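# Plug every open hole in the steel beam

## Task

Find each hole on the top face of the long steel beam that is missing its plastic plug, pick spare plugs out of the tray at the +y end of the table, and press one plug into every open hole so that the plug's head rests flush against the beam on all sides.

## Robot and tools

Robot: two arms, left_arm and right_arm, each standing on its own carriage of one floor track that runs along y at x = 0. left_rail carries left_arm and is always the carriage on the +y side; right_rail carries right_arm. Each base sits at x = 0, y = its carriage position_m, z = 0.03 m, facing +x. Both grippers are two-finger grippers; right_arm's fingers can fold when pushed near the palm or tip-first against a surface, left_arm's cannot. Grip parts with the outer quarter of the pads for a predictable squeeze.

Scene frame (used in all results): fixed to the table, table top z = 0, +z up, +x the way the arms face, +y to their left. The table starts at x = 0.31 m. The tray of spare plugs is toward +y, so left_arm is the natural picker there. Gripper frame: fingers point along its +z, they open and close along its y. end_effector_position is the point between the pads when closed; fingertips reach roughly 33 mm past it.

execute_actions(actions, cameras): runs actions in order. Each action may have "rows" (1 to 15 rows, one per 1/30 s control step), "steps" (1 to 450, default 15, at least the row count), "until", and device keys left_rail / right_rail. Every row is one flat list of 18 numbers, each in [-1, 1]: left_arm dx, dy, dz, rx, ry, rz, then left gripper position, force_limit, speed; then the same nine for right_arm. The six pose numbers are an offset, not a pose: they are measured from that arm's Hand target as it stood when the action began, along that Hand target's own axes, with 1.0 = 0.6 m for dx/dy/dz and 1.0 = 180 degrees for the rotation vector rx/ry/rz. All rows of one action count from the same start; a new action starts from the new Hand target, so repeating an offset moves further. Send all six zeros to hold an arm. Ramp offsets gradually (about 0.01 per row is 0.18 m/s) to avoid shaking a held part. Gripper position: +1 fully open (140 mm), about -0.8 pads touching, -1 close until blocked. force_limit -1 to +1 sets squeeze (about 14 N to 58 N after a slow close); speed -1 to +1 sets finger speed (about 30 to 250 mm/s). Gripper numbers are absolute commands, so resend the old values to leave a gripper unchanged. Rails: {"left_rail": {"position_m": p}} with left_rail -1.1 to 2 m and right_rail -2 to 1.1 m (absolute place on the track), speed_m_s 0.01 to 1, acceleration_factor 0.1 to 1, or {"stop": true}. After sending, use an action like {"steps": n, "until": {"left_rail": {"position_status": ["!=", "moving"]}}}. Keep the carriages at least 0.98 m apart. A row's target rides with its carriage, so let the carriage arrive before aiming at a scene point. An empty actions list just reports state.

move(target, speed, blend, stop_force, zero, blocking, cameras): straight-line gripper paths. target is one 18-number row, or a list of up to 15 such rows, laid out as above; every row is an offset from the Hand targets at the move's start, not from the previous row. speed is m/s (0.002 to 2, default 0.25), one value or one per target. blend in metres rounds corners in a list. stop_force 10 to 80 N ends an arm's path when it feels that much push along its travel; use it slowly and with small values for pressing plugs in, and only when the carriage is standing. zero (default true) re-zeros the force first. blocking=false returns early; then use wait or stop before other motion. The result adds a move: line (done, off_target, held, fault, moving) plus limits flags.

wait(seconds 0 to 10) lets time run. stop brakes a running move. zoom_image(camera, region [x0,y0,x1,y1], at most 504 px each side) enlarges part of the latest image of cam_high, cam_bench_left, cam_bench_right, cam_left_wrist or cam_right_wrist. read_manual gives licence texts only. finished_scene(scene) ends the scene irreversibly; call it only when every hole is plugged flush and stays so without the robot.

Results: end_effector_position (m) and quat wxyz in the scene frame; Hand target (what the next offsets count from); Tool commands; object_status per gripper (0 moving, 1 blocked while opening, 2 blocked while closing, i.e. something is gripped, 3 reached target or pads met); position_measured in counts (3 open, 230 pads meet); Joint positions (rail, then six joints), Joint velocities, joint torques, Flange force along the gripper axes, Wrist depth grids (7x7, mm straight ahead), rail position_m, position_status and position_answer, and any MOTOR HOT or fault lines.

Avoid: dropping plugs or letting anything leave the table (that ends the scene), slamming into the beam or table, pushing a commanded pose past a firm contact (a stiff arm faults at 144 N or at joint torque limits and stops for 10 s), contact between the two arms or carriages, closing a gripper on the other arm, long holds at full stretch that heat motors, and paths passing close to an arm's own base.

Each tool is called after "Emit:" in YAML: its name, and indented under it one key for each argument.

## Session

Emit:
execute_actions:
  actions: []

Scene clock: 0.00 s.
left_arm: end_effector_position=(+0.6500, +1.7138, +0.3520) position_measured=3 object_status=3 end_effector_quat_wxyz=(+0.000, +1.000, +0.000, +0.000) | right_arm: end_effector_position=(+0.6500, -0.9770, +0.3520) position_measured=3 object_status=3 end_effector_quat_wxyz=(+0.000, +1.000, +0.000, +0.000)
Joint positions: left_arm=[1.714 -0.053 0.164 1.605 0 1.373 1.518] | right_arm=[-0.977 -0.053 0.164 1.605 0 1.373 1.518]
Joint velocities: within noise
Joint torques (N m): no reading
Flange force (N): no reading
Wrist depth (mm): cam_left_wrist=[- 434 412 417 412 428 416 / 446 - 319 320 322 322 325 / 445 - 341 341 337 343 347 / - 138 504 460 - 148 117 / - 111 - 548 571 518 102 / - 611 611 603 613 613 606 / - 650 596 600 603 654 -] | cam_right_wrist=[- 322 311 434 416 426 356 / 333 326 329 328 328 328 328 / - 348 345 349 348 348 348 / - 135 - 523 - 140 119 / - 125 - 548 557 - 113 / - 560 - - 610 - - / - 669 614 614 609 - -]
Hand target: left_arm +0.6500, +1.7138, +0.3520; +0.000, +1.000, +0.000, +0.000 | right_arm +0.6500, -0.9770, +0.3520; +0.000, +1.000, +0.000, +0.000
Tool commands: left_gripper/position=+1.0 left_gripper/force_limit=+1.0 left_gripper/speed=+1.0 right_gripper/position=+1.0 right_gripper/force_limit=+1.0 right_gripper/speed=+1.0
left_rail: position_m=1.714 position_status=done
right_rail: position_m=-0.977 position_status=done

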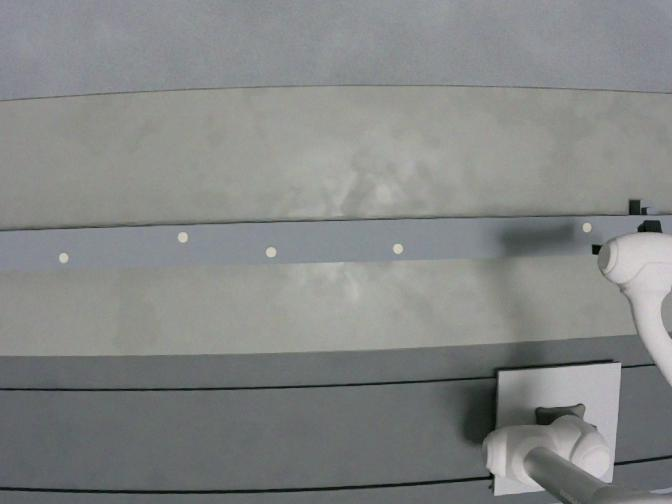

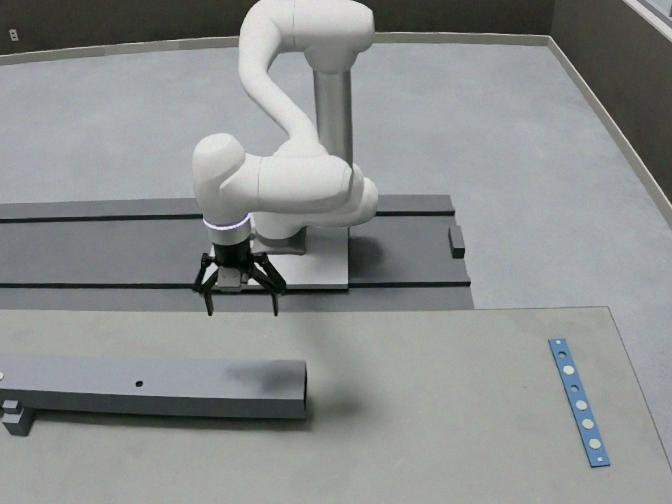

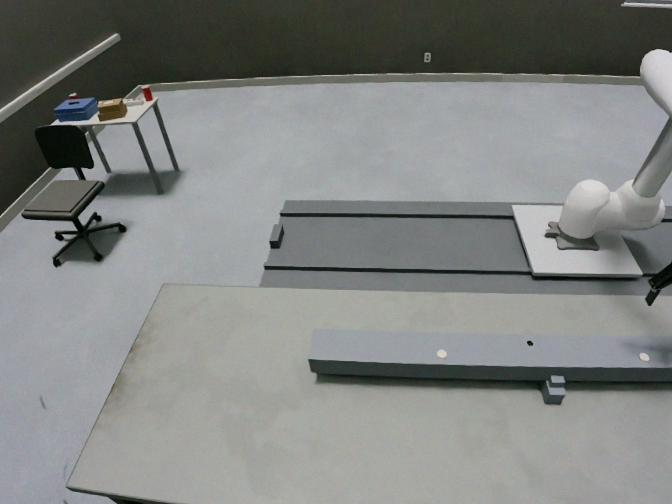

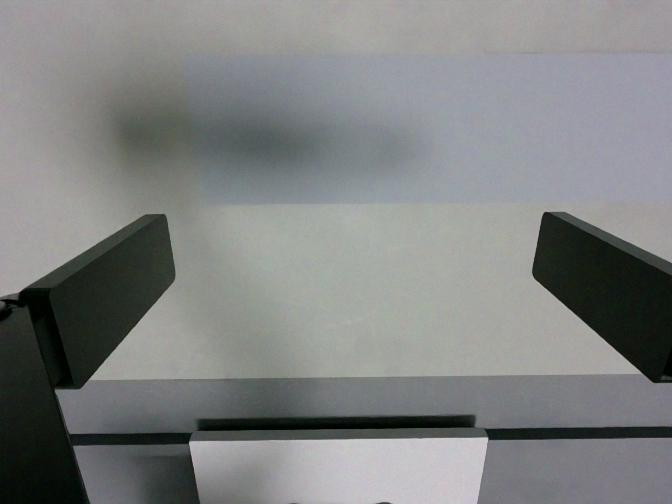

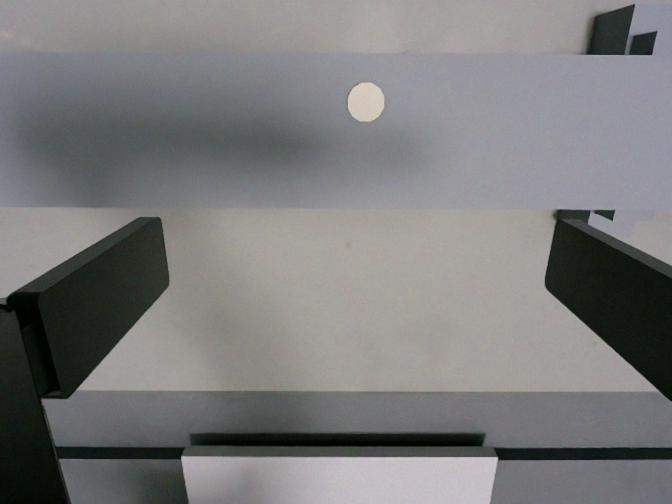

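Emit:
execute_actions:
  actions:
    - {"left_rail":{"position_m":1.98},"right_rail":{"position_m":-2.0},"steps":200,"until":{"all":{"status":"ended"}}}
  cameras: ["cam_right_wrist","cam_bench_left"]

Emit:
move:
  target: [-0.08,-0.95,-0.1,0,0,0,1,-1,-1,0,0,0,0,0,0,1,1,1]

Emit:
zoom_image:
  camera: "cam_left_wrist"
  region: [84, 0, 588, 504]

Emit:
zoom_image:
  camera: "cam_bench_left"
  region: [500, 310, 672, 490]

Emit:
zoom_image:
  camera: "cam_bench_right"
  region: [300, 300, 672, 420]

Scene clock: 16.23 s.
left_arm: end_effector_position=(+0.6500, +1.9800, +0.3520) position_measured=3 object_status=3 end_effector_quat_wxyz=(+0.000, +1.000, +0.000, +0.000) | right_arm: end_effector_position=(+0.6500, -1.9997, +0.3520) position_measured=3 object_status=3 end_effector_quat_wxyz=(+0.000, +1.000, +0.000, +0.000) end_effector_velocity=(+0.000, -0.001, -0.001) end_effector_angular_velocity=(-0.001, +0.001, +0.000)
Joint positions: left_arm=[1.98 -0.053 0.164 1.605 0 1.373 1.518] | right_arm=[-2 -0.053 0.164 1.605 0 1.373 1.518]
Joint velocities: left_arm=[within noise] | right_arm=[-0.001 0 0.001 0.001 -0.001 0 0]
Joint torques (N m): left_arm=[0.06 -63.08 -41.71 4.4 -0.05 0.1] | right_arm=[3.83 -59.14 -41.67 3.78 -0.13 0.74]
Flange force (N): left_arm=[7.0 0.2 2.0] | right_arm=[0.6 7.1 -0.3]
Wrist depth (mm): cam_left_wrist=[- - - 411 421 415 420 / 441 467 - 436 453 326 326 / 471 452 - - 476 344 343 / 484 138 - - - 148 112 / - 128 548 551 - - 102 / - 598 610 618 605 618 611 / - 666 598 600 600 666 -] | cam_right_wrist=[- - 440 431 - 438 448 / - - - 350 - - 464 / - - - 348 - - - / - 145 - 534 - 140 118 / - 126 - - 577 - 108 / - - 617 615 - 627 - / - 627 615 614 610 1635 1659]
Hand target: left_arm +0.6500, +1.9800, +0.3520; +0.000, +1.000, +0.000, +0.000 | right_arm +0.6500, -1.9997, +0.3520; +0.000, +1.000, +0.000, +0.000
Tool commands: left_gripper/position=+1.0 left_gripper/force_limit=+1.0 left_gripper/speed=+1.0 right_gripper/position=+1.0 right_gripper/force_limit=+1.0 right_gripper/speed=+1.0
left_rail: position_m=1.980 position_status=done
right_rail: position_m=-2.000 position_status=done
camera_calibration:
cam_right_wrist: T_world_to_cam=[[-0.0021574, -0.999991, -0.00366087, -1.98936], [-0.940948, 0.000790625, 0.33855, 0.501927], [-0.338544, 0.00417508, -0.940941, 0.698382], [0, 0, 0, 1]] pos_world=[0.704428, -1.99266, 0.479927]
Images, in order (width x height): cam_bench_left 672x504, cam_right_wrist 672x504.

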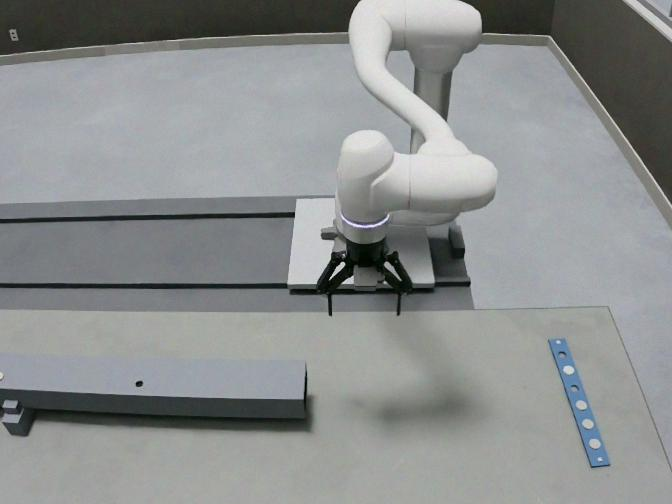

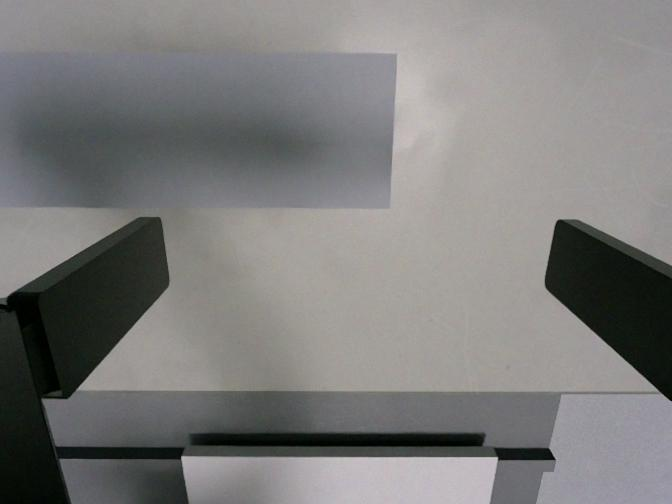

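Scene clock: 18.97 s.
left_arm: end_effector_position=(+0.6020, +2.5500, +0.4120) position_measured=3 object_status=3 end_effector_quat_wxyz=(+0.000, +1.000, +0.000, +0.000) | right_arm: end_effector_position=(+0.6500, -1.9999, +0.3520) position_measured=3 object_status=3 end_effector_quat_wxyz=(+0.000, +1.000, +0.000, +0.000)
Joint positions: left_arm=[1.98 0.716 0.449 1.115 0 1.577 2.287] | right_arm=[-2 -0.053 0.164 1.605 0 1.373 1.518]
Joint torques (N m): left_arm=[-0.02 -93.07 -42.5 4.47 -0.09 0.08] | right_arm=[3.88 -59.2 -41.78 3.78 -0.12 0.73]
Flange force (N): left_arm=[6.8 -6.6 0.5] | right_arm=[0.3 7.0 -0.1]
Wrist depth (mm): cam_left_wrist=[1094 1122 - 481 - 472 475 / 1146 1128 - 512 - 499 496 / 1196 1251 - - - 513 546 / 1273 138 - - - 139 117 / - 1360 1491 1413 1319 - 102 / 1491 1461 1481 1522 1158 668 633 / - 1637 1674 1624 1047 711 -] | cam_right_wrist=[- - 423 436 - - - / - - - - - - - / - 351 347 343 - - - / - 137 - - 518 149 119 / - 135 - - 562 553 108 / - - 634 - - - - / - 664 615 619 614 677 1624]
Hand target: left_arm +0.6020, +2.5500, +0.4120; +0.000, +1.000, +0.000, +0.000 | right_arm +0.6500, -1.9999, +0.3520; +0.000, +1.000, +0.000, +0.000
Off the commanded pose: left_arm 0.000 m, 0 deg | right_arm 0.000 m, 0 deg.
left_rail: position_m=1.980 position_status=done
right_rail: position_m=-2.000 position_status=done
move: done
camera_calibration:
cam_left_wrist: T_world_to_cam=[[-0.0100036, -0.999798, 0.0174365, 2.55847], [-0.938523, 0.0154051, 0.344872, 0.385911], [-0.345071, -0.0129146, -0.938488, 0.77452], [0, 0, 0, 1]] pos_world=[0.655045, 2.56201, 0.549177]
cam_right_wrist: T_world_to_cam=[[-0.00225139, -0.999991, -0.00362675, -1.98951], [-0.940948, 0.000890619, 0.338549, 0.502127], [-0.338543, 0.0041748, -0.940942, 0.698382], [0, 0, 0, 1]] pos_world=[0.704428, -1.99286, 0.479927]

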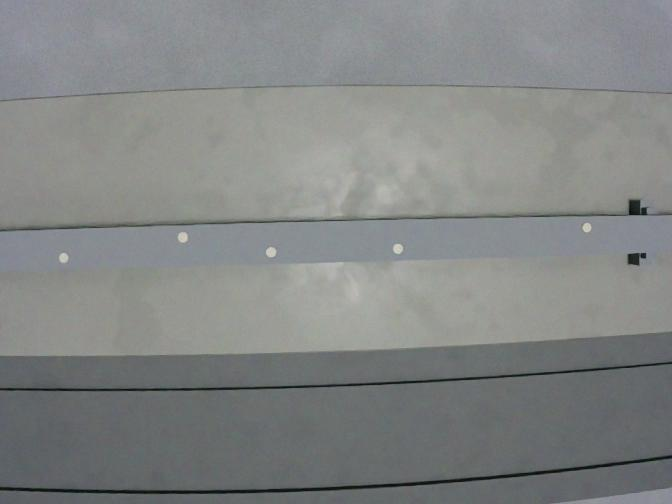

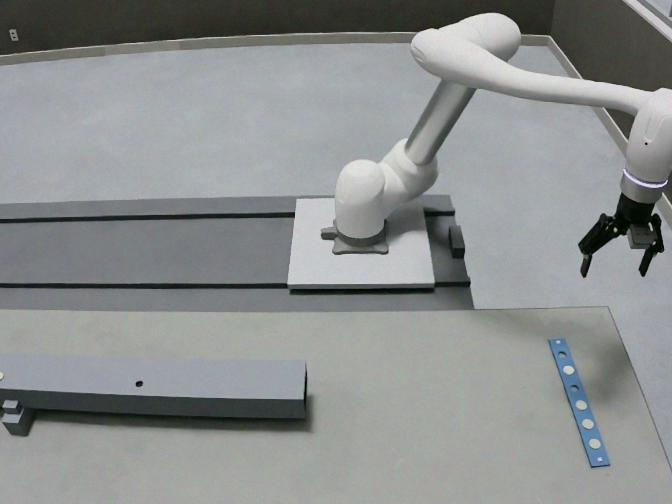

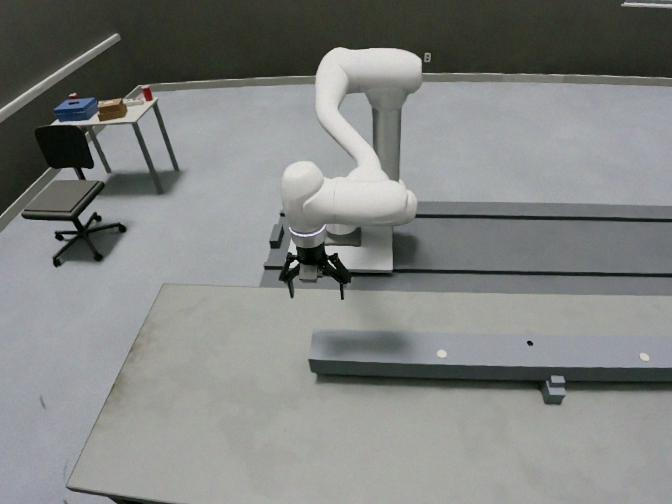

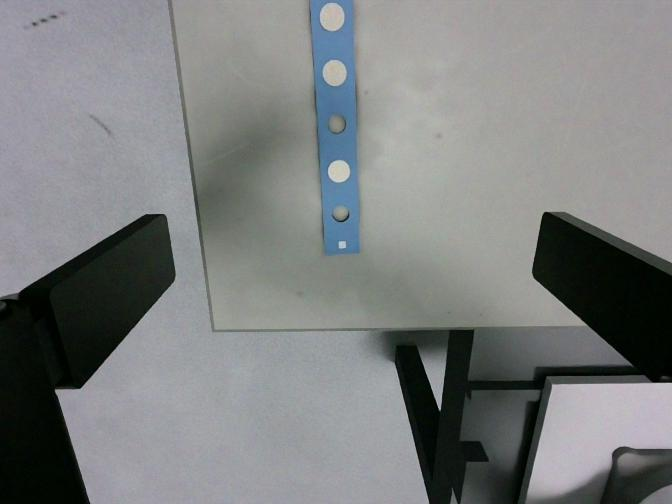

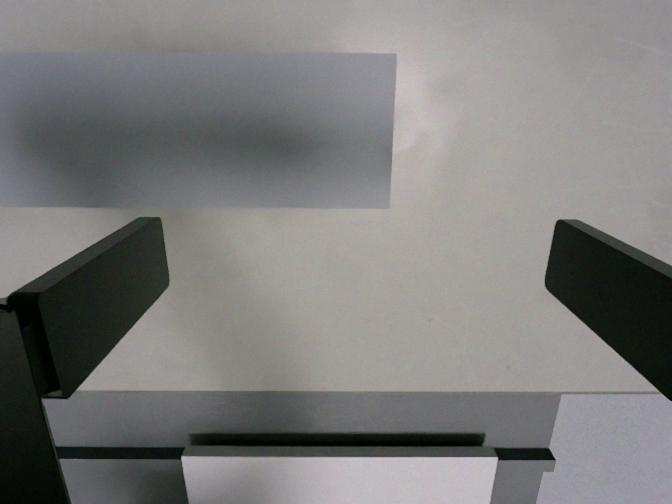

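Scaled by 1.000.

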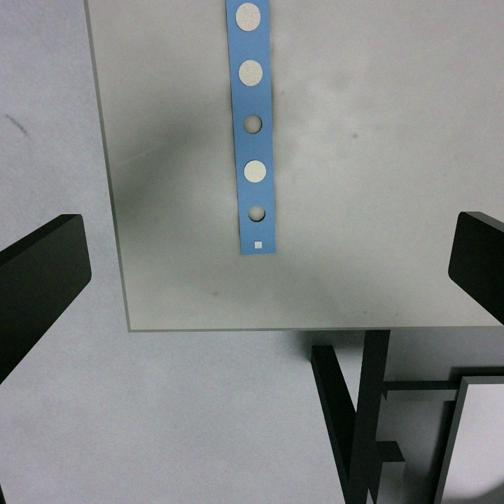

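Scaled by 2.800 from the camera's 672x504 image, which has a finer 960x720 frame.

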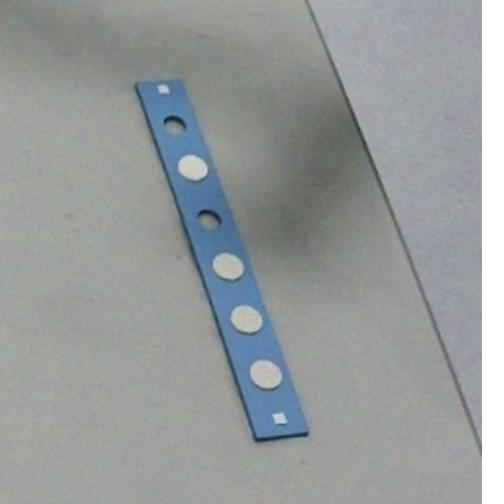

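Scaled by 1.355 from the camera's 672x504 image, which has a finer 960x720 frame.

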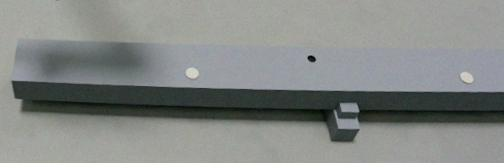

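Emit:
move:
  target: [-0.0567,-0.0017,0.5,0,0,0,-0.15,-1,0,0,0,0,0,0,0,1,1,1]
  cameras: ["cam_left_wrist"]

Emit:
zoom_image:
  camera: "cam_left_wrist"
  region: [220, 120, 472, 309]

Scene clock: 29.73 s.
left_arm: end_effector_position=(+0.5680, +2.5510, +0.1121) position_measured=148 object_status=3 end_effector_quat_wxyz=(+0.000, +1.000, +0.000, +0.000) | right_arm: end_effector_position=(+0.6500, -1.9999, +0.3520) position_measured=3 object_status=3 end_effector_quat_wxyz=(+0.000, +1.000, +0.000, +0.000)
Joint positions: left_arm=[1.98 0.745 0.535 1.543 0 1.064 2.316] | right_arm=[-2 -0.053 0.164 1.605 0 1.373 1.518]
Joint torques (N m): left_arm=[-0.21 -95.04 -36.93 3.88 -0.12 0.12] | right_arm=[3.94 -59.01 -41.74 3.8 -0.1 0.7]
Flange force (N): left_arm=[5.1 -5.3 4.1] | right_arm=[-0.5 7.1 -0.7]
Wrist depth (mm): cam_left_wrist=[214 215 215 211 216 217 217 / 226 229 228 218 229 230 231 / 241 242 243 237 243 246 246 / 257 253 132 255 141 258 262 / - 81 87 270 272 80 83 / - - 60 301 - 59 75 / - - - 334 - - -] | cam_right_wrist=[441 - 432 - - 429 - / - - 324 - - - - / - - 348 - - 490 509 / - 135 - - - 148 125 / - 126 556 557 580 - 108 / - - 609 596 - 601 - / - - 610 609 612 645 -]
Hand target: left_arm +0.5680, +2.5510, +0.1120; +0.000, +1.000, +0.000, +0.000 | right_arm +0.6500, -1.9999, +0.3520; +0.000, +1.000, +0.000, +0.000
Off the commanded pose: left_arm 0.000 m, 0 deg | right_arm 0.000 m, 0 deg.
left_rail: position_m=1.980 position_status=done
right_rail: position_m=-2.000 position_status=done
move: done
camera_calibration:
cam_left_wrist: T_world_to_cam=[[-0.0100393, -0.999799, 0.0173431, 2.5644], [-0.938523, 0.0154064, 0.344874, 0.457409], [-0.345072, -0.0128146, -0.938489, 0.481093], [0, 0, 0, 1]] pos_world=[0.621045, 2.56301, 0.249277]
Images, in order (width x height): cam_left_wrist 672x504.

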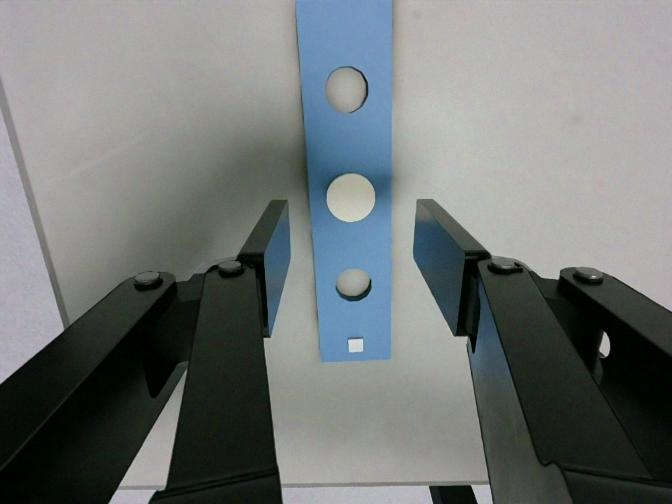

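Scaled by 2.000 from the camera's 672x504 image, which has a finer 960x720 frame.

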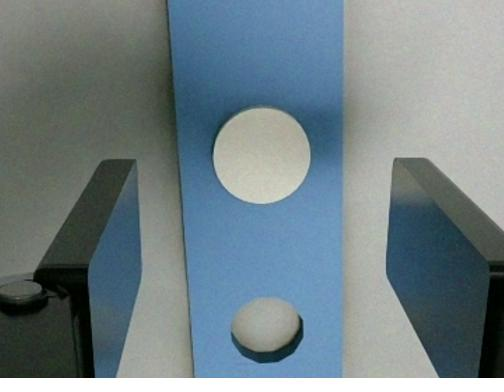

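Emit:
move:
  target: [0.0012,-0.0008,0.09,0,0,0,-0.36,-1,0,0,0,0,0,0,0,1,1,1]
  cameras: ["cam_left_wrist"]

Emit:
move:
  target: [0,0,0.05,0,0,0,-0.36,-1,0,0,0,0,0,0,0,1,1,1]
  speed: 0.008
  stop_force: 12
  cameras: ["cam_left_wrist"]

Scene clock: 41.00 s.
left_arm: end_effector_position=(+0.5687, +2.5515, +0.0581) position_measured=174 object_status=3 end_effector_quat_wxyz=(+0.000, +1.000, +0.000, +0.000) | right_arm: end_effector_position=(+0.6500, -1.9999, +0.3520) position_measured=3 object_status=3 end_effector_quat_wxyz=(+0.000, +1.000, +0.000, +0.000)
Joint positions: left_arm=[1.98 0.745 0.581 1.578 0 0.983 2.316] | right_arm=[-2 -0.053 0.164 1.605 0 1.373 1.518]
Joint torques (N m): left_arm=[-0.37 -96.92 -35.23 3.7 -0.06 0.14] | right_arm=[3.74 -59.11 -41.7 3.77 -0.11 0.72]
Flange force (N): left_arm=[4.1 -4.5 4.5] | right_arm=[-0.3 6.6 -0.4]
Wrist depth (mm): cam_left_wrist=[168 167 168 161 168 169 170 / 177 178 178 175 179 180 180 / 188 189 189 183 188 191 196 / 198 199 197 195 131 201 203 / 210 77 86 212 112 81 80 / - 68 - 225 - 60 - / - - - 254 - - -] | cam_right_wrist=[- - 415 - - - - / - - - - 479 468 - / - - - - - - 492 / - 135 - - - 149 119 / - 118 - - 564 - 108 / - - 622 578 595 612 - / - 598 607 612 615 650 -]
Hand target: left_arm +0.5687, +2.5515, +0.0580; +0.000, +1.000, +0.000, +0.000 | right_arm +0.6500, -1.9999, +0.3520; +0.000, +1.000, +0.000, +0.000
Off the commanded pose: left_arm 0.000 m, 0 deg | right_arm 0.000 m, 0 deg.
left_rail: position_m=1.980 position_status=done
right_rail: position_m=-2.000 position_status=done
move: done
camera_calibration:
cam_left_wrist: T_world_to_cam=[[-0.0101327, -0.999798, 0.0173788, 2.5659], [-0.938522, 0.0155063, 0.344872, 0.476425], [-0.345072, -0.0128159, -0.938489, 0.430665], [0, 0, 0, 1]] pos_world=[0.621745, 2.56351, 0.195277]
Images, in order (width x height): cam_left_wrist 672x504.

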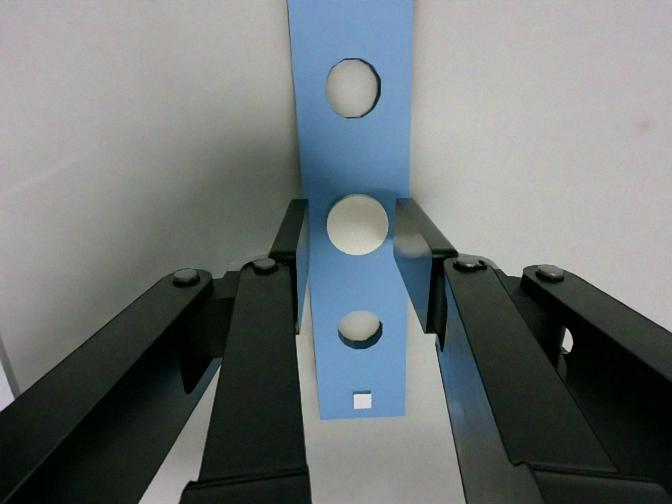

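Scene clock: 43.87 s.
left_arm: end_effector_position=(+0.5688, +2.5515, +0.0398) position_measured=174 object_status=3 end_effector_quat_wxyz=(+0.000, +1.000, +0.000, +0.000) | right_arm: end_effector_position=(+0.6500, -1.9999, +0.3520) position_measured=3 object_status=3 end_effector_quat_wxyz=(+0.000, +1.000, +0.000, +0.000)
Joint positions: left_arm=[1.98 0.745 0.598 1.588 0 0.955 2.316] | right_arm=[-2 -0.053 0.164 1.605 0 1.373 1.518]
Joint torques (N m): left_arm=[-2 -78.5 -26.68 2.86 -2.05 0.19] | right_arm=[3.99 -58.82 -41.7 3.77 -0.11 0.74]
Flange force (N): left_arm=[-0.7 -2.5 -20.6] | right_arm=[0.2 7.4 0.1]
Wrist depth (mm): cam_left_wrist=[152 152 152 146 150 154 154 / 161 161 162 157 160 163 163 / 171 172 172 - 173 173 173 / 183 183 179 170 148 181 187 / - 77 86 189 112 81 194 / - 68 - 204 - 60 - / - - - 227 - - -] | cam_right_wrist=[435 447 - - - - 449 / - 322 314 - - - 441 / - - - - - - 488 / - 135 - 519 - 141 119 / - 125 544 553 549 - 108 / - 584 - 584 638 - - / - - 614 614 614 1590 1659]
Hand target: left_arm +0.5688, +2.5515, +0.0398; +0.000, +1.000, +0.000, +0.000 (not the last commanded pose) | right_arm +0.6500, -1.9999, +0.3520; +0.000, +1.000, +0.000, +0.000
Off the commanded pose: left_arm 0.012 m, 0 deg | right_arm 0.000 m, 0 deg.
left_rail: position_m=1.980 position_status=done
right_rail: position_m=-2.000 position_status=done
move: contact (left_arm)
camera_calibration:
cam_left_wrist: T_world_to_cam=[[-0.00994752, -0.999801, 0.0173066, 2.56612], [-0.938536, 0.0153072, 0.344842, 0.48326], [-0.345038, -0.0128126, -0.938501, 0.413464], [0, 0, 0, 1]] pos_world=[0.621744, 2.56351, 0.176977]
Images, in order (width x height): cam_left_wrist 672x504.

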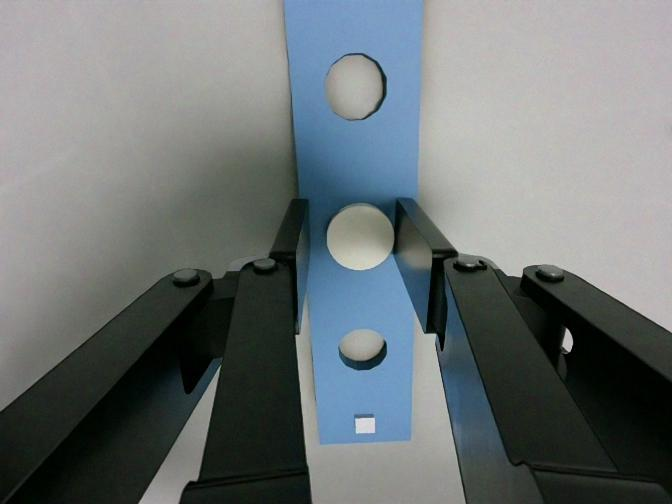

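Emit:
move:
  target: [0,0.005,-0.002,0,0,0,-0.36,-1,0,0,0,0,0,0,0,1,1,1]
  cameras: []

Emit:
move:
  target: [0,0,0,0,0,0,-1,-0.5,-1,0,0,0,0,0,0,1,1,1]
  cameras: ["cam_left_wrist"]

Emit:
move:
  target: [0,0,-0.15,0,0,0,-1,-0.5,-1,0,0,0,0,0,0,1,1,1]
  speed: 0.05
  cameras: ["cam_left_wrist"]

Emit:
zoom_image:
  camera: "cam_left_wrist"
  region: [220, 120, 472, 309]

Scene clock: 49.97 s.
left_arm: end_effector_position=(+0.5688, +2.5486, +0.0410) position_measured=174 object_status=3 end_effector_quat_wxyz=(+0.000, +1.000, +0.000, +0.000) | right_arm: end_effector_position=(+0.6500, -1.9999, +0.3520) position_measured=3 object_status=3 end_effector_quat_wxyz=(+0.000, +1.000, +0.000, +0.000)
Joint positions: left_arm=[1.98 0.742 0.594 1.592 0 0.955 2.313] | right_arm=[-2 -0.053 0.164 1.605 0 1.373 1.518]
Joint torques (N m): left_arm=[-0.16 -97.82 -34.35 3.66 -0.06 0.09] | right_arm=[3.74 -59 -41.68 3.76 -0.13 0.76]
Flange force (N): left_arm=[5.0 -5.3 4.7] | right_arm=[-0.6 6.8 -0.8]
Wrist depth (mm): cam_left_wrist=[152 153 153 146 151 155 155 / 161 162 162 159 161 164 162 / 172 173 174 164 171 172 175 / 183 183 179 169 148 184 187 / - 76 86 190 112 81 195 / - 68 - 205 - 60 - / - - - 234 - - -] | cam_right_wrist=[- - - - 471 434 - / - - - - 434 464 - / - 358 348 - - - - / - 137 - - - 140 119 / - 125 - 557 - - 108 / - 619 643 615 - 575 - / - - 620 615 607 1635 1659]
Hand target: left_arm +0.5688, +2.5486, +0.0410; +0.000, +1.000, +0.000, +0.000 | right_arm +0.6500, -1.9999, +0.3520; +0.000, +1.000, +0.000, +0.000
Off the commanded pose: left_arm 0.000 m, 0 deg | right_arm 0.000 m, 0 deg.
left_rail: position_m=1.980 position_status=done
right_rail: position_m=-2.000 position_status=done
move: done
No camera images: "cameras" was empty.

Scene clock: 50.63 s.
left_arm: end_effector_position=(+0.5688, +2.5485, +0.0410) position_measured=189 object_status=0 end_effector_quat_wxyz=(+0.000, +1.000, +0.000, +0.000) | right_arm: end_effector_position=(+0.6500, -1.9999, +0.3520) position_measured=3 object_status=3 end_effector_quat_wxyz=(+0.000, +1.000, +0.000, +0.000)
Joint positions: left_arm=[1.98 0.742 0.594 1.592 0 0.955 2.313] | right_arm=[-2 -0.053 0.164 1.605 0 1.373 1.518]
Joint torques (N m): left_arm=[-0.53 -95.54 -33.06 3.57 -0.13 0.13] | right_arm=[3.96 -59.03 -41.62 3.81 -0.09 0.72]
Flange force (N): left_arm=[4.7 -5.5 2.0] | right_arm=[0.6 7.2 0.1]
Wrist depth (mm): cam_left_wrist=[153 153 153 146 152 154 153 / 162 162 162 159 162 164 167 / - 172 173 - 174 174 175 / 186 184 180 170 131 184 187 / 194 76 86 187 80 80 196 / - 67 - 202 - 63 - / - - - 234 - - -] | cam_right_wrist=[436 - 462 - - 439 426 / - - - - 462 463 - / - - - 354 - - 476 / - 137 - 512 509 143 119 / - 145 - - - - 108 / - - 607 - - - - / - - 615 619 619 692 1683]
Hand target: left_arm +0.5688, +2.5485, +0.0410; +0.000, +1.000, +0.000, +0.000 | right_arm +0.6500, -1.9999, +0.3520; +0.000, +1.000, +0.000, +0.000
Off the commanded pose: left_arm 0.000 m, 0 deg | right_arm 0.000 m, 0 deg.
left_rail: position_m=1.980 position_status=done
right_rail: position_m=-2.000 position_status=done
move: done
camera_calibration:
cam_left_wrist: T_world_to_cam=[[-0.00994752, -0.999801, 0.0173066, 2.5631], [-0.938536, 0.0153072, 0.344842, 0.482893], [-0.345038, -0.0128126, -0.938501, 0.414551], [0, 0, 0, 1]] pos_world=[0.621744, 2.56051, 0.178177]
Images, in order (width x height): cam_left_wrist 672x504.

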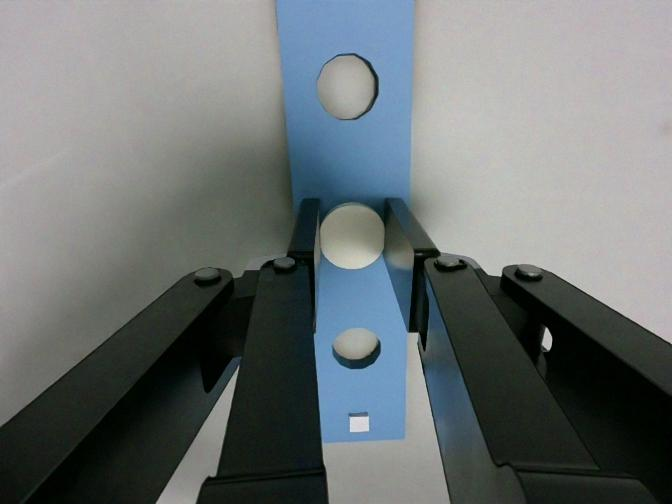

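Scene clock: 52.70 s.
left_arm: end_effector_position=(+0.5688, +2.5485, +0.1310) position_measured=189 object_status=2 end_effector_quat_wxyz=(+0.000, +1.000, +0.000, +0.000) | right_arm: end_effector_position=(+0.6500, -1.9999, +0.3520) position_measured=3 object_status=3 end_effector_quat_wxyz=(+0.000, +1.000, +0.000, +0.000)
Joint positions: left_arm=[1.98 0.742 0.518 1.531 0 1.092 2.313] | right_arm=[-2 -0.053 0.164 1.605 0 1.373 1.518]
Joint torques (N m): left_arm=[-0.38 -94.34 -37.44 3.95 -0.08 0.1] | right_arm=[3.96 -59.01 -41.72 3.77 -0.09 0.72]
Flange force (N): left_arm=[5.3 -5.8 4.2] | right_arm=[-0.4 7.0 -0.5]
Wrist depth (mm): cam_left_wrist=[231 231 231 226 233 235 234 / 244 245 245 242 247 244 247 / 259 261 - 256 263 263 264 / 1027 272 275 170 131 277 282 / 1067 76 87 288 80 80 295 / - 67 - 318 - 63 - / - - - 348 - - -] | cam_right_wrist=[436 415 447 - - - - / - - - - - - 467 / - - - - - - - / - 135 - - 518 147 118 / - 117 - - - - 108 / - - - - 619 - - / - 625 607 610 610 1647 1601]
Hand target: left_arm +0.5688, +2.5485, +0.1310; +0.000, +1.000, +0.000, +0.000 | right_arm +0.6500, -1.9999, +0.3520; +0.000, +1.000, +0.000, +0.000
Off the commanded pose: left_arm 0.000 m, 0 deg | right_arm 0.000 m, 0 deg.
left_rail: position_m=1.980 position_status=done
right_rail: position_m=-2.000 position_status=done
move: done
camera_calibration:
cam_left_wrist: T_world_to_cam=[[-0.00994752, -0.999801, 0.0173066, 2.56154], [-0.938536, 0.0153072, 0.344842, 0.451857], [-0.345038, -0.0128126, -0.938501, 0.499017], [0, 0, 0, 1]] pos_world=[0.621744, 2.56051, 0.268177]
Images, in order (width x height): cam_left_wrist 672x504.

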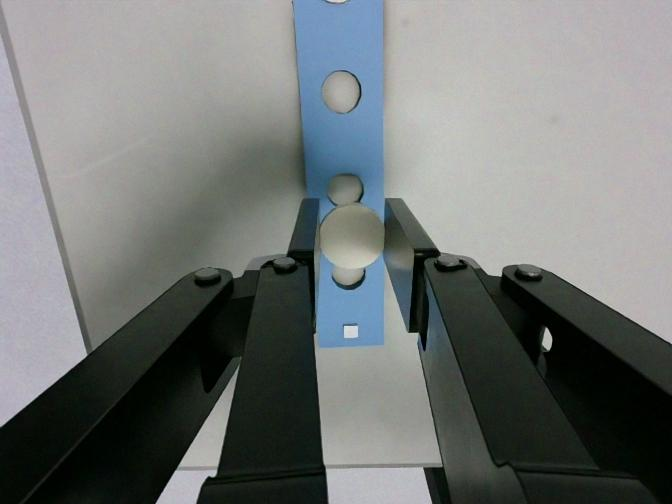

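Scaled by 2.000 from the camera's 672x504 image, which has a finer 960x720 frame.

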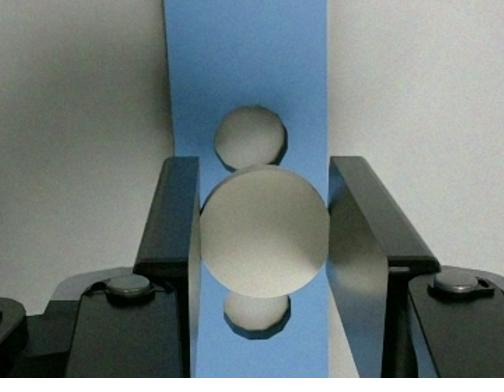

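Emit:
move:
  target: [0.24,0.9475,-0.2815,0,0,0,-1,-0.5,-1,0,0,0,0,0,0,1,1,1]
  cameras: []

Emit:
execute_actions:
  actions:
    - {"left_rail":{"position_m":1.46,"acceleration_factor":0.6},"steps":300,"until":{"all":{"status":"ended"}}}
  cameras: ["cam_left_wrist"]

Scene clock: 66.07 s.
left_arm: end_effector_position=(+0.7127, +1.9800, +0.2998) position_measured=189 object_status=2 end_effector_quat_wxyz=(+0.000, +1.000, +0.000, +0.000) | right_arm: end_effector_position=(+0.6500, -1.9999, +0.3520) position_measured=3 object_status=3 end_effector_quat_wxyz=(+0.000, +1.000, +0.000, +0.000)
Joint positions: left_arm=[1.98 -0.048 0.281 1.553 0 1.307 1.522] | right_arm=[-2 -0.053 0.164 1.605 0 1.373 1.518]
Joint torques (N m): left_arm=[0.37 -74.74 -40.93 4.31 -0.07 0.1] | right_arm=[3.71 -59.1 -41.82 3.8 -0.12 0.73]
Flange force (N): left_arm=[7.6 0.6 2.6] | right_arm=[0.7 6.8 0.2]
Wrist depth (mm): cam_left_wrist=[383 357 375 376 383 379 - / 409 - 396 - 396 398 315 / 428 - 428 439 429 301 293 / 466 439 440 167 131 306 313 / 478 76 86 - 80 80 - / - 67 - 562 - 63 - / - - - - - - -] | cam_right_wrist=[- - 434 435 438 - - / - - - 318 465 480 - / - - - - - 492 - / - 146 - - 521 505 119 / - 125 558 - - - 108 / - - 567 612 599 - - / - - 612 614 619 1612 1671]
Hand target: left_arm +0.7127, +1.9800, +0.2998; +0.000, +1.000, +0.000, +0.000 | right_arm +0.6500, -1.9999, +0.3520; +0.000, +1.000, +0.000, +0.000
Off the commanded pose: left_arm 0.000 m, 0 deg | right_arm 0.000 m, 0 deg.
left_rail: position_m=1.980 position_status=done
right_rail: position_m=-2.000 position_status=done
move: done
No camera images: "cameras" was empty.

Scene clock: 67.73 s.
left_arm: end_effector_position=(+0.7128, +1.4602, +0.2998) position_measured=189 object_status=2 end_effector_quat_wxyz=(+0.000, +1.000, +0.000, +0.000) | right_arm: end_effector_position=(+0.6500, -1.9999, +0.3520) position_measured=3 object_status=3 end_effector_quat_wxyz=(+0.000, +1.000, +0.000, +0.000)
Joint positions: left_arm=[1.46 -0.048 0.281 1.553 0 1.307 1.522] | right_arm=[-2 -0.053 0.164 1.605 0 1.373 1.518]
Joint torques (N m): left_arm=[0.1 -74.38 -41.03 4.28 -0.11 0.04] | right_arm=[3.8 -59.05 -41.68 3.77 -0.13 0.74]
Flange force (N): left_arm=[7.0 0.2 2.4] | right_arm=[0.3 7.0 -0.4]
Wrist depth (mm): cam_left_wrist=[368 381 377 - - 380 380 / 401 394 392 322 391 397 394 / 288 294 289 288 294 288 295 / 308 308 301 169 131 308 - / - 76 86 - 80 80 86 / - 67 - 522 - 63 - / - - - - - - -] | cam_right_wrist=[- 432 - 433 - - - / 328 - 331 - 461 - 445 / - - - - - - - / - 134 - 544 - 139 119 / - 118 567 553 509 - 108 / - - 598 - - - - / - 652 612 614 609 698 1683]
Hand target: left_arm +0.7127, +1.4601, +0.2998; +0.000, +1.000, +0.000, +0.000 | right_arm +0.6500, -1.9999, +0.3520; +0.000, +1.000, +0.000, +0.000
Tool commands: left_gripper/position=-1.0 left_gripper/force_limit=-0.5 left_gripper/speed=-1.0 right_gripper/position=+1.0 right_gripper/force_limit=+1.0 right_gripper/speed=+1.0
Off the commanded pose: left_arm 0.000 m, 0 deg | right_arm 0.000 m, 0 deg.
left_rail: position_m=1.460 position_status=done
right_rail: position_m=-2.000 position_status=done
camera_calibration:
cam_left_wrist: T_world_to_cam=[[-0.00994752, -0.999801, 0.0173066, 1.47187], [-0.938536, 0.0153072, 0.344842, 0.545457], [-0.345038, -0.0128126, -0.938501, 0.693176], [0, 0, 0, 1]] pos_world=[0.765744, 1.47211, 0.436977]
Images, in order (width x height): cam_left_wrist 672x504.

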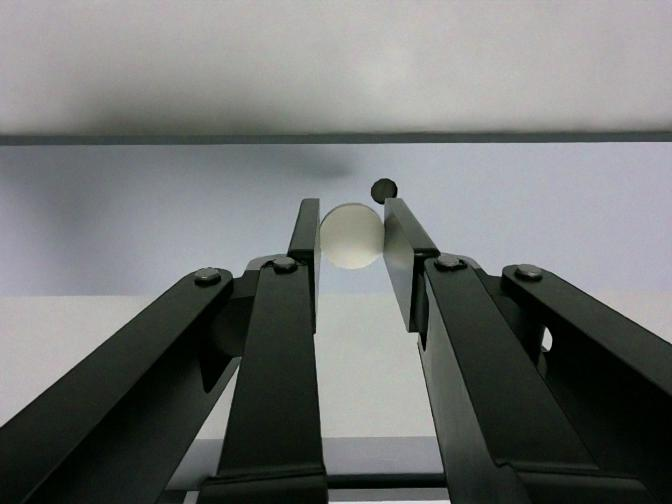

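Emit:
move:
  target: [-0.015,0.0482,0.0563,0,0,0,-1,-0.5,-1,0,0,0,0,0,0,1,1,1]
  speed: 0.15
  cameras: ["cam_left_wrist"]

Emit:
zoom_image:
  camera: "cam_left_wrist"
  region: [220, 120, 472, 309]

Scene clock: 73.03 s.
left_arm: end_effector_position=(+0.7038, +1.4310, +0.2661) position_measured=189 object_status=2 end_effector_quat_wxyz=(+0.000, +1.000, +0.000, +0.000) | right_arm: end_effector_position=(+0.6500, -1.9999, +0.3520) position_measured=3 object_status=3 end_effector_quat_wxyz=(+0.000, +1.000, +0.000, +0.000)
Joint positions: left_arm=[1.46 -0.09 0.284 1.612 0 1.245 1.481] | right_arm=[-2 -0.053 0.164 1.605 0 1.373 1.518]
Joint torques (N m): left_arm=[0.06 -74.22 -40.16 4.17 -0.1 0.15] | right_arm=[3.87 -59.09 -41.71 3.78 -0.1 0.76]
Flange force (N): left_arm=[7.5 0.5 2.8] | right_arm=[0.3 7.1 -0.2]
Wrist depth (mm): cam_left_wrist=[343 349 352 344 348 353 351 / 361 364 363 371 369 398 370 / 255 256 258 254 - - - / 273 270 268 167 122 269 - / - 76 87 - 80 80 85 / - 67 - - - 63 - / - - - - - - -] | cam_right_wrist=[432 - - - - - - / - - - - 452 - 464 / - - - - - 489 490 / - 145 510 - - 148 125 / - 117 567 - - - 108 / - - 568 - - - - / - - 609 614 614 1612 1671]
Hand target: left_arm +0.7038, +1.4310, +0.2661; +0.000, +1.000, +0.000, +0.000 | right_arm +0.6500, -1.9999, +0.3520; +0.000, +1.000, +0.000, +0.000
Off the commanded pose: left_arm 0.000 m, 0 deg | right_arm 0.000 m, 0 deg.
left_rail: position_m=1.460 position_status=done
right_rail: position_m=-2.000 position_status=done
move: done
camera_calibration:
cam_left_wrist: T_world_to_cam=[[-0.00991021, -0.999799, 0.0174009, 1.4432], [-0.938524, 0.0153052, 0.344874, 0.549093], [-0.345071, -0.0129134, -0.938488, 0.658141], [0, 0, 0, 1]] pos_world=[0.756744, 1.44301, 0.403177]
Images, in order (width x height): cam_left_wrist 672x504.

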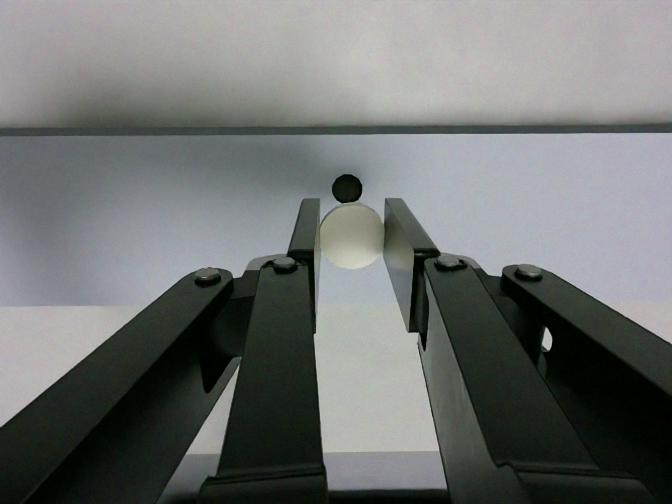

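Scaled by 2.000 from the camera's 672x504 image, which has a finer 960x720 frame.

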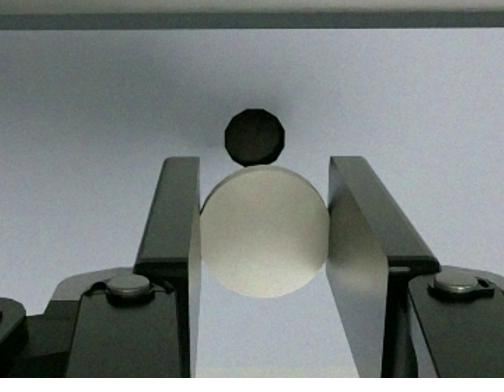

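Emit:
move:
  target: [0.001,0.0022,0.09,0,0,0,-1,-0.5,-1,0,0,0,0,0,0,1,1,1]
  speed: 0.08
  cameras: []

Emit:
move:
  target: [0,0,0.062,0,0,0,-1,-0.5,-1,0,0,0,0,0,0,1,1,1]
  speed: 0.008
  stop_force: 14
  cameras: ["cam_left_wrist"]

Emit:
zoom_image:
  camera: "cam_left_wrist"
  region: [220, 120, 472, 309]

Scene clock: 83.10 s.
left_arm: end_effector_position=(+0.7044, +1.4298, +0.2121) position_measured=189 object_status=2 end_effector_quat_wxyz=(+0.000, +1.000, +0.000, +0.000) | right_arm: end_effector_position=(+0.6500, -1.9999, +0.3520) position_measured=3 object_status=3 end_effector_quat_wxyz=(+0.000, +1.000, +0.000, +0.000)
Joint positions: left_arm=[1.46 -0.092 0.317 1.672 0 1.153 1.479] | right_arm=[-2 -0.053 0.164 1.605 0 1.373 1.518]
Joint torques (N m): left_arm=[-0.4 -75.78 -38.63 4.1 -0.04 0.08] | right_arm=[3.72 -58.94 -41.72 3.81 -0.1 0.71]
Flange force (N): left_arm=[7.0 -0.3 3.4] | right_arm=[0.0 6.6 0.0]
Wrist depth (mm): cam_left_wrist=[300 300 301 307 304 304 300 / - 316 312 312 313 313 319 / 203 203 203 202 - 205 - / 217 217 212 169 122 214 217 / 228 76 86 232 80 80 - / - 67 - - - 63 - / - - - - - - -] | cam_right_wrist=[- - - - 432 444 - / - - 331 - - - - / - - - - - - 513 / - 135 - 540 - 141 119 / - 118 - - - - 108 / - - 654 - - 652 - / - 649 612 617 615 1624 -]
Hand target: left_arm +0.7044, +1.4298, +0.2121; +0.000, +1.000, +0.000, +0.000 | right_arm +0.6500, -1.9999, +0.3520; +0.000, +1.000, +0.000, +0.000
Off the commanded pose: left_arm 0.000 m, 0 deg | right_arm 0.000 m, 0 deg.
left_rail: position_m=1.460 position_status=done
right_rail: position_m=-2.000 position_status=done
move: done
No camera images: "cameras" was empty.

Scene clock: 88.27 s.
left_arm: end_effector_position=(+0.7044, +1.4298, +0.1754) position_measured=189 object_status=2 end_effector_quat_wxyz=(+0.000, +1.000, +0.000, +0.000) | right_arm: end_effector_position=(+0.6500, -1.9999, +0.3520) position_measured=3 object_status=3 end_effector_quat_wxyz=(+0.000, +1.000, +0.000, +0.000)
Joint positions: left_arm=[1.46 -0.092 0.343 1.709 0 1.09 1.479] | right_arm=[-2 -0.053 0.164 1.605 0 1.373 1.518]
Joint torques (N m): left_arm=[2.33 -65.39 -32.86 5.23 -2.31 0.11] | right_arm=[3.91 -58.92 -41.79 3.79 -0.13 0.75]
Flange force (N): left_arm=[0.4 3.3 -13.3] | right_arm=[-0.7 6.9 -0.3]
Wrist depth (mm): cam_left_wrist=[269 269 271 272 271 273 273 / 279 285 285 288 285 285 287 / 170 169 170 168 168 172 171 / 178 178 175 169 122 180 182 / 189 76 86 190 80 80 - / - 67 - 205 - 63 - / - - - 411 - - -] | cam_right_wrist=[- - - - - 435 - / - - 328 337 - - - / - - - 336 485 483 - / - 136 - - 548 149 119 / - 118 - 571 565 - 108 / - 602 - - - 624 - / - 641 612 615 609 652 1659]
Hand target: left_arm +0.7044, +1.4298, +0.1754; +0.000, +1.000, +0.000, +0.000 (not the last commanded pose) | right_arm +0.6500, -1.9999, +0.3520; +0.000, +1.000, +0.000, +0.000
Off the commanded pose: left_arm 0.001 m, 0 deg | right_arm 0.000 m, 0 deg.
left_rail: position_m=1.460 position_status=done
right_rail: position_m=-2.000 position_status=done
move: contact (left_arm)
camera_calibration:
cam_left_wrist: T_world_to_cam=[[-0.00991258, -0.999799, 0.0173991, 1.44349], [-0.938569, 0.0153051, 0.344753, 0.580992], [-0.34495, -0.0129129, -0.938532, 0.573226], [0, 0, 0, 1]] pos_world=[0.757344, 1.44171, 0.312577]
Images, in order (width x height): cam_left_wrist 672x504.

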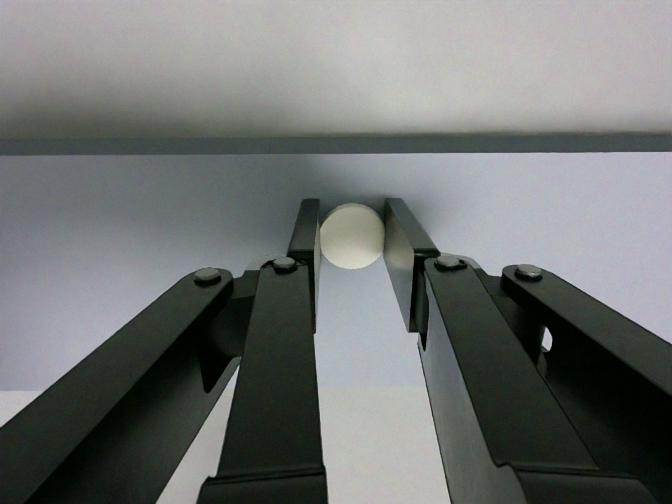

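Scaled by 2.000 from the camera's 672x504 image, which has a finer 960x720 frame.

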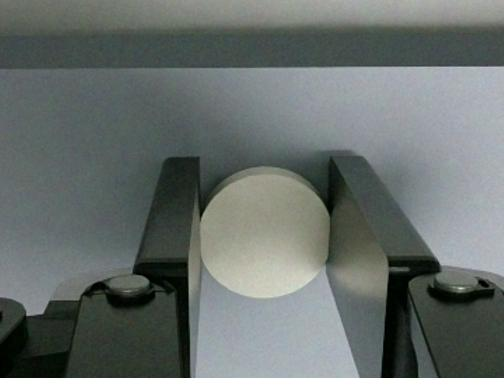

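Emit:
move:
  target: [0,0,0.02,0,0,0,-1,-0.5,-1,0,0,0,0,0,0,1,1,1]
  speed: 0.006
  stop_force: 30
  cameras: ["cam_left_wrist","cam_bench_left"]

Emit:
zoom_image:
  camera: "cam_left_wrist"
  region: [220, 120, 472, 309]

Emit:
zoom_image:
  camera: "cam_bench_left"
  region: [80, 330, 200, 420]

Scene clock: 95.67 s.
left_arm: end_effector_position=(+0.7044, +1.4298, +0.1718) position_measured=189 object_status=2 end_effector_quat_wxyz=(+0.000, +1.000, +0.000, +0.000) | right_arm: end_effector_position=(+0.6500, -1.9999, +0.3520) position_measured=3 object_status=3 end_effector_quat_wxyz=(+0.000, +1.000, +0.000, +0.000)
Joint positions: left_arm=[1.46 -0.092 0.346 1.712 0 1.084 1.479] | right_arm=[-2 -0.053 0.164 1.605 0 1.373 1.518]
Joint torques (N m): left_arm=[7.64 -37.22 -16.25 7.46 -4.88 0.14] | right_arm=[3.8 -59.07 -41.82 3.75 -0.12 0.77]
Flange force (N): left_arm=[-5.7 10.7 -54.8] | right_arm=[-0.5 6.6 -0.3]
Wrist depth (mm): cam_left_wrist=[267 266 263 267 268 269 268 / 281 288 282 289 285 285 286 / 166 166 167 167 166 173 171 / 175 176 172 167 123 175 179 / 185 76 86 190 80 80 186 / - 67 - 198 - 63 - / - - - - - - -] | cam_right_wrist=[- - 440 - - - - / - - - - - 433 - / - 347 - - - - 488 / - 145 503 - 521 139 119 / - 117 - - - 578 108 / - - 590 - - 622 - / - 667 614 615 607 1601 1647]
Hand target: left_arm +0.7044, +1.4298, +0.1718; +0.000, +1.000, +0.000, +0.000 (not the last commanded pose) | right_arm +0.6500, -1.9999, +0.3520; +0.000, +1.000, +0.000, +0.000
Off the commanded pose: left_arm 0.008 m, 0 deg | right_arm 0.000 m, 0 deg.
left_rail: position_m=1.460 position_status=done
right_rail: position_m=-2.000 position_status=done
move: contact (left_arm)
camera_calibration:
cam_left_wrist: T_world_to_cam=[[-0.0100465, -0.999799, 0.0173392, 1.44367], [-0.938644, 0.0154073, 0.344544, 0.582207], [-0.344742, -0.0128139, -0.93861, 0.569571], [0, 0, 0, 1]] pos_world=[0.757344, 1.44171, 0.308977]
Images, in order (width x height): cam_bench_left 672x504, cam_left_wrist 672x504.

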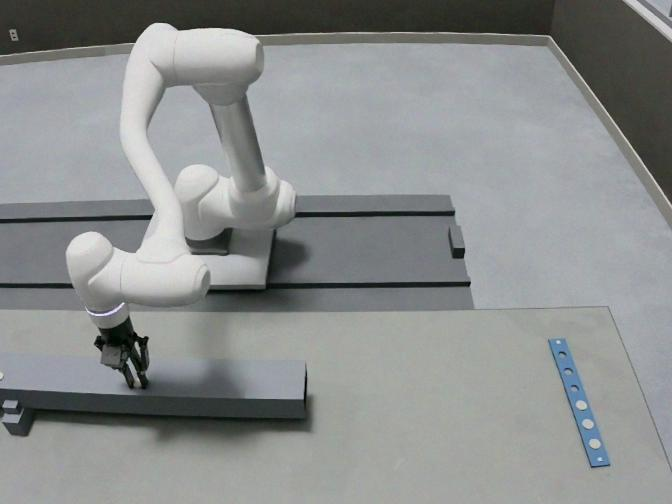

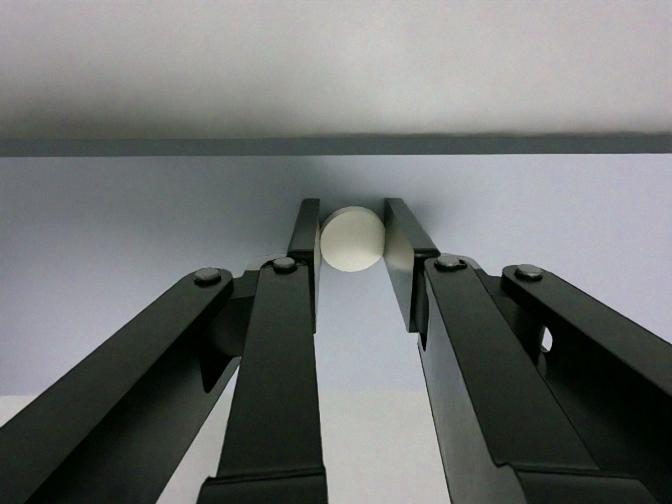

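Scaled by 2.000 from the camera's 672x504 image, which has a finer 960x720 frame.

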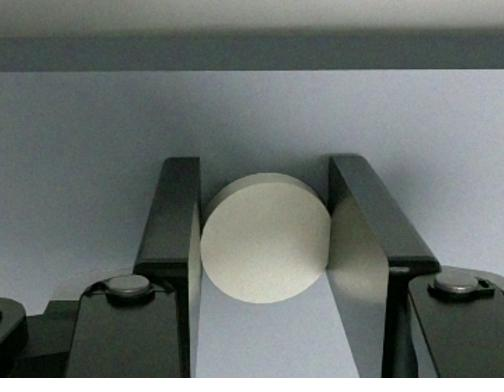

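Scaled by 4.200 from the camera's 672x504 image, which has a finer 960x720 frame.

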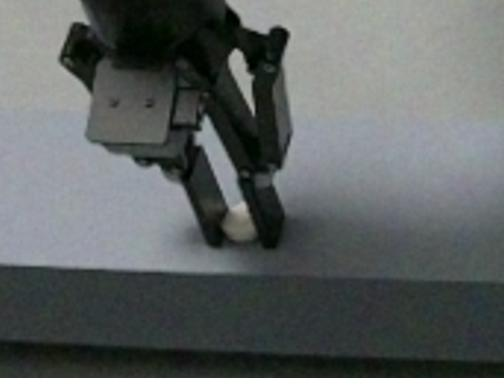

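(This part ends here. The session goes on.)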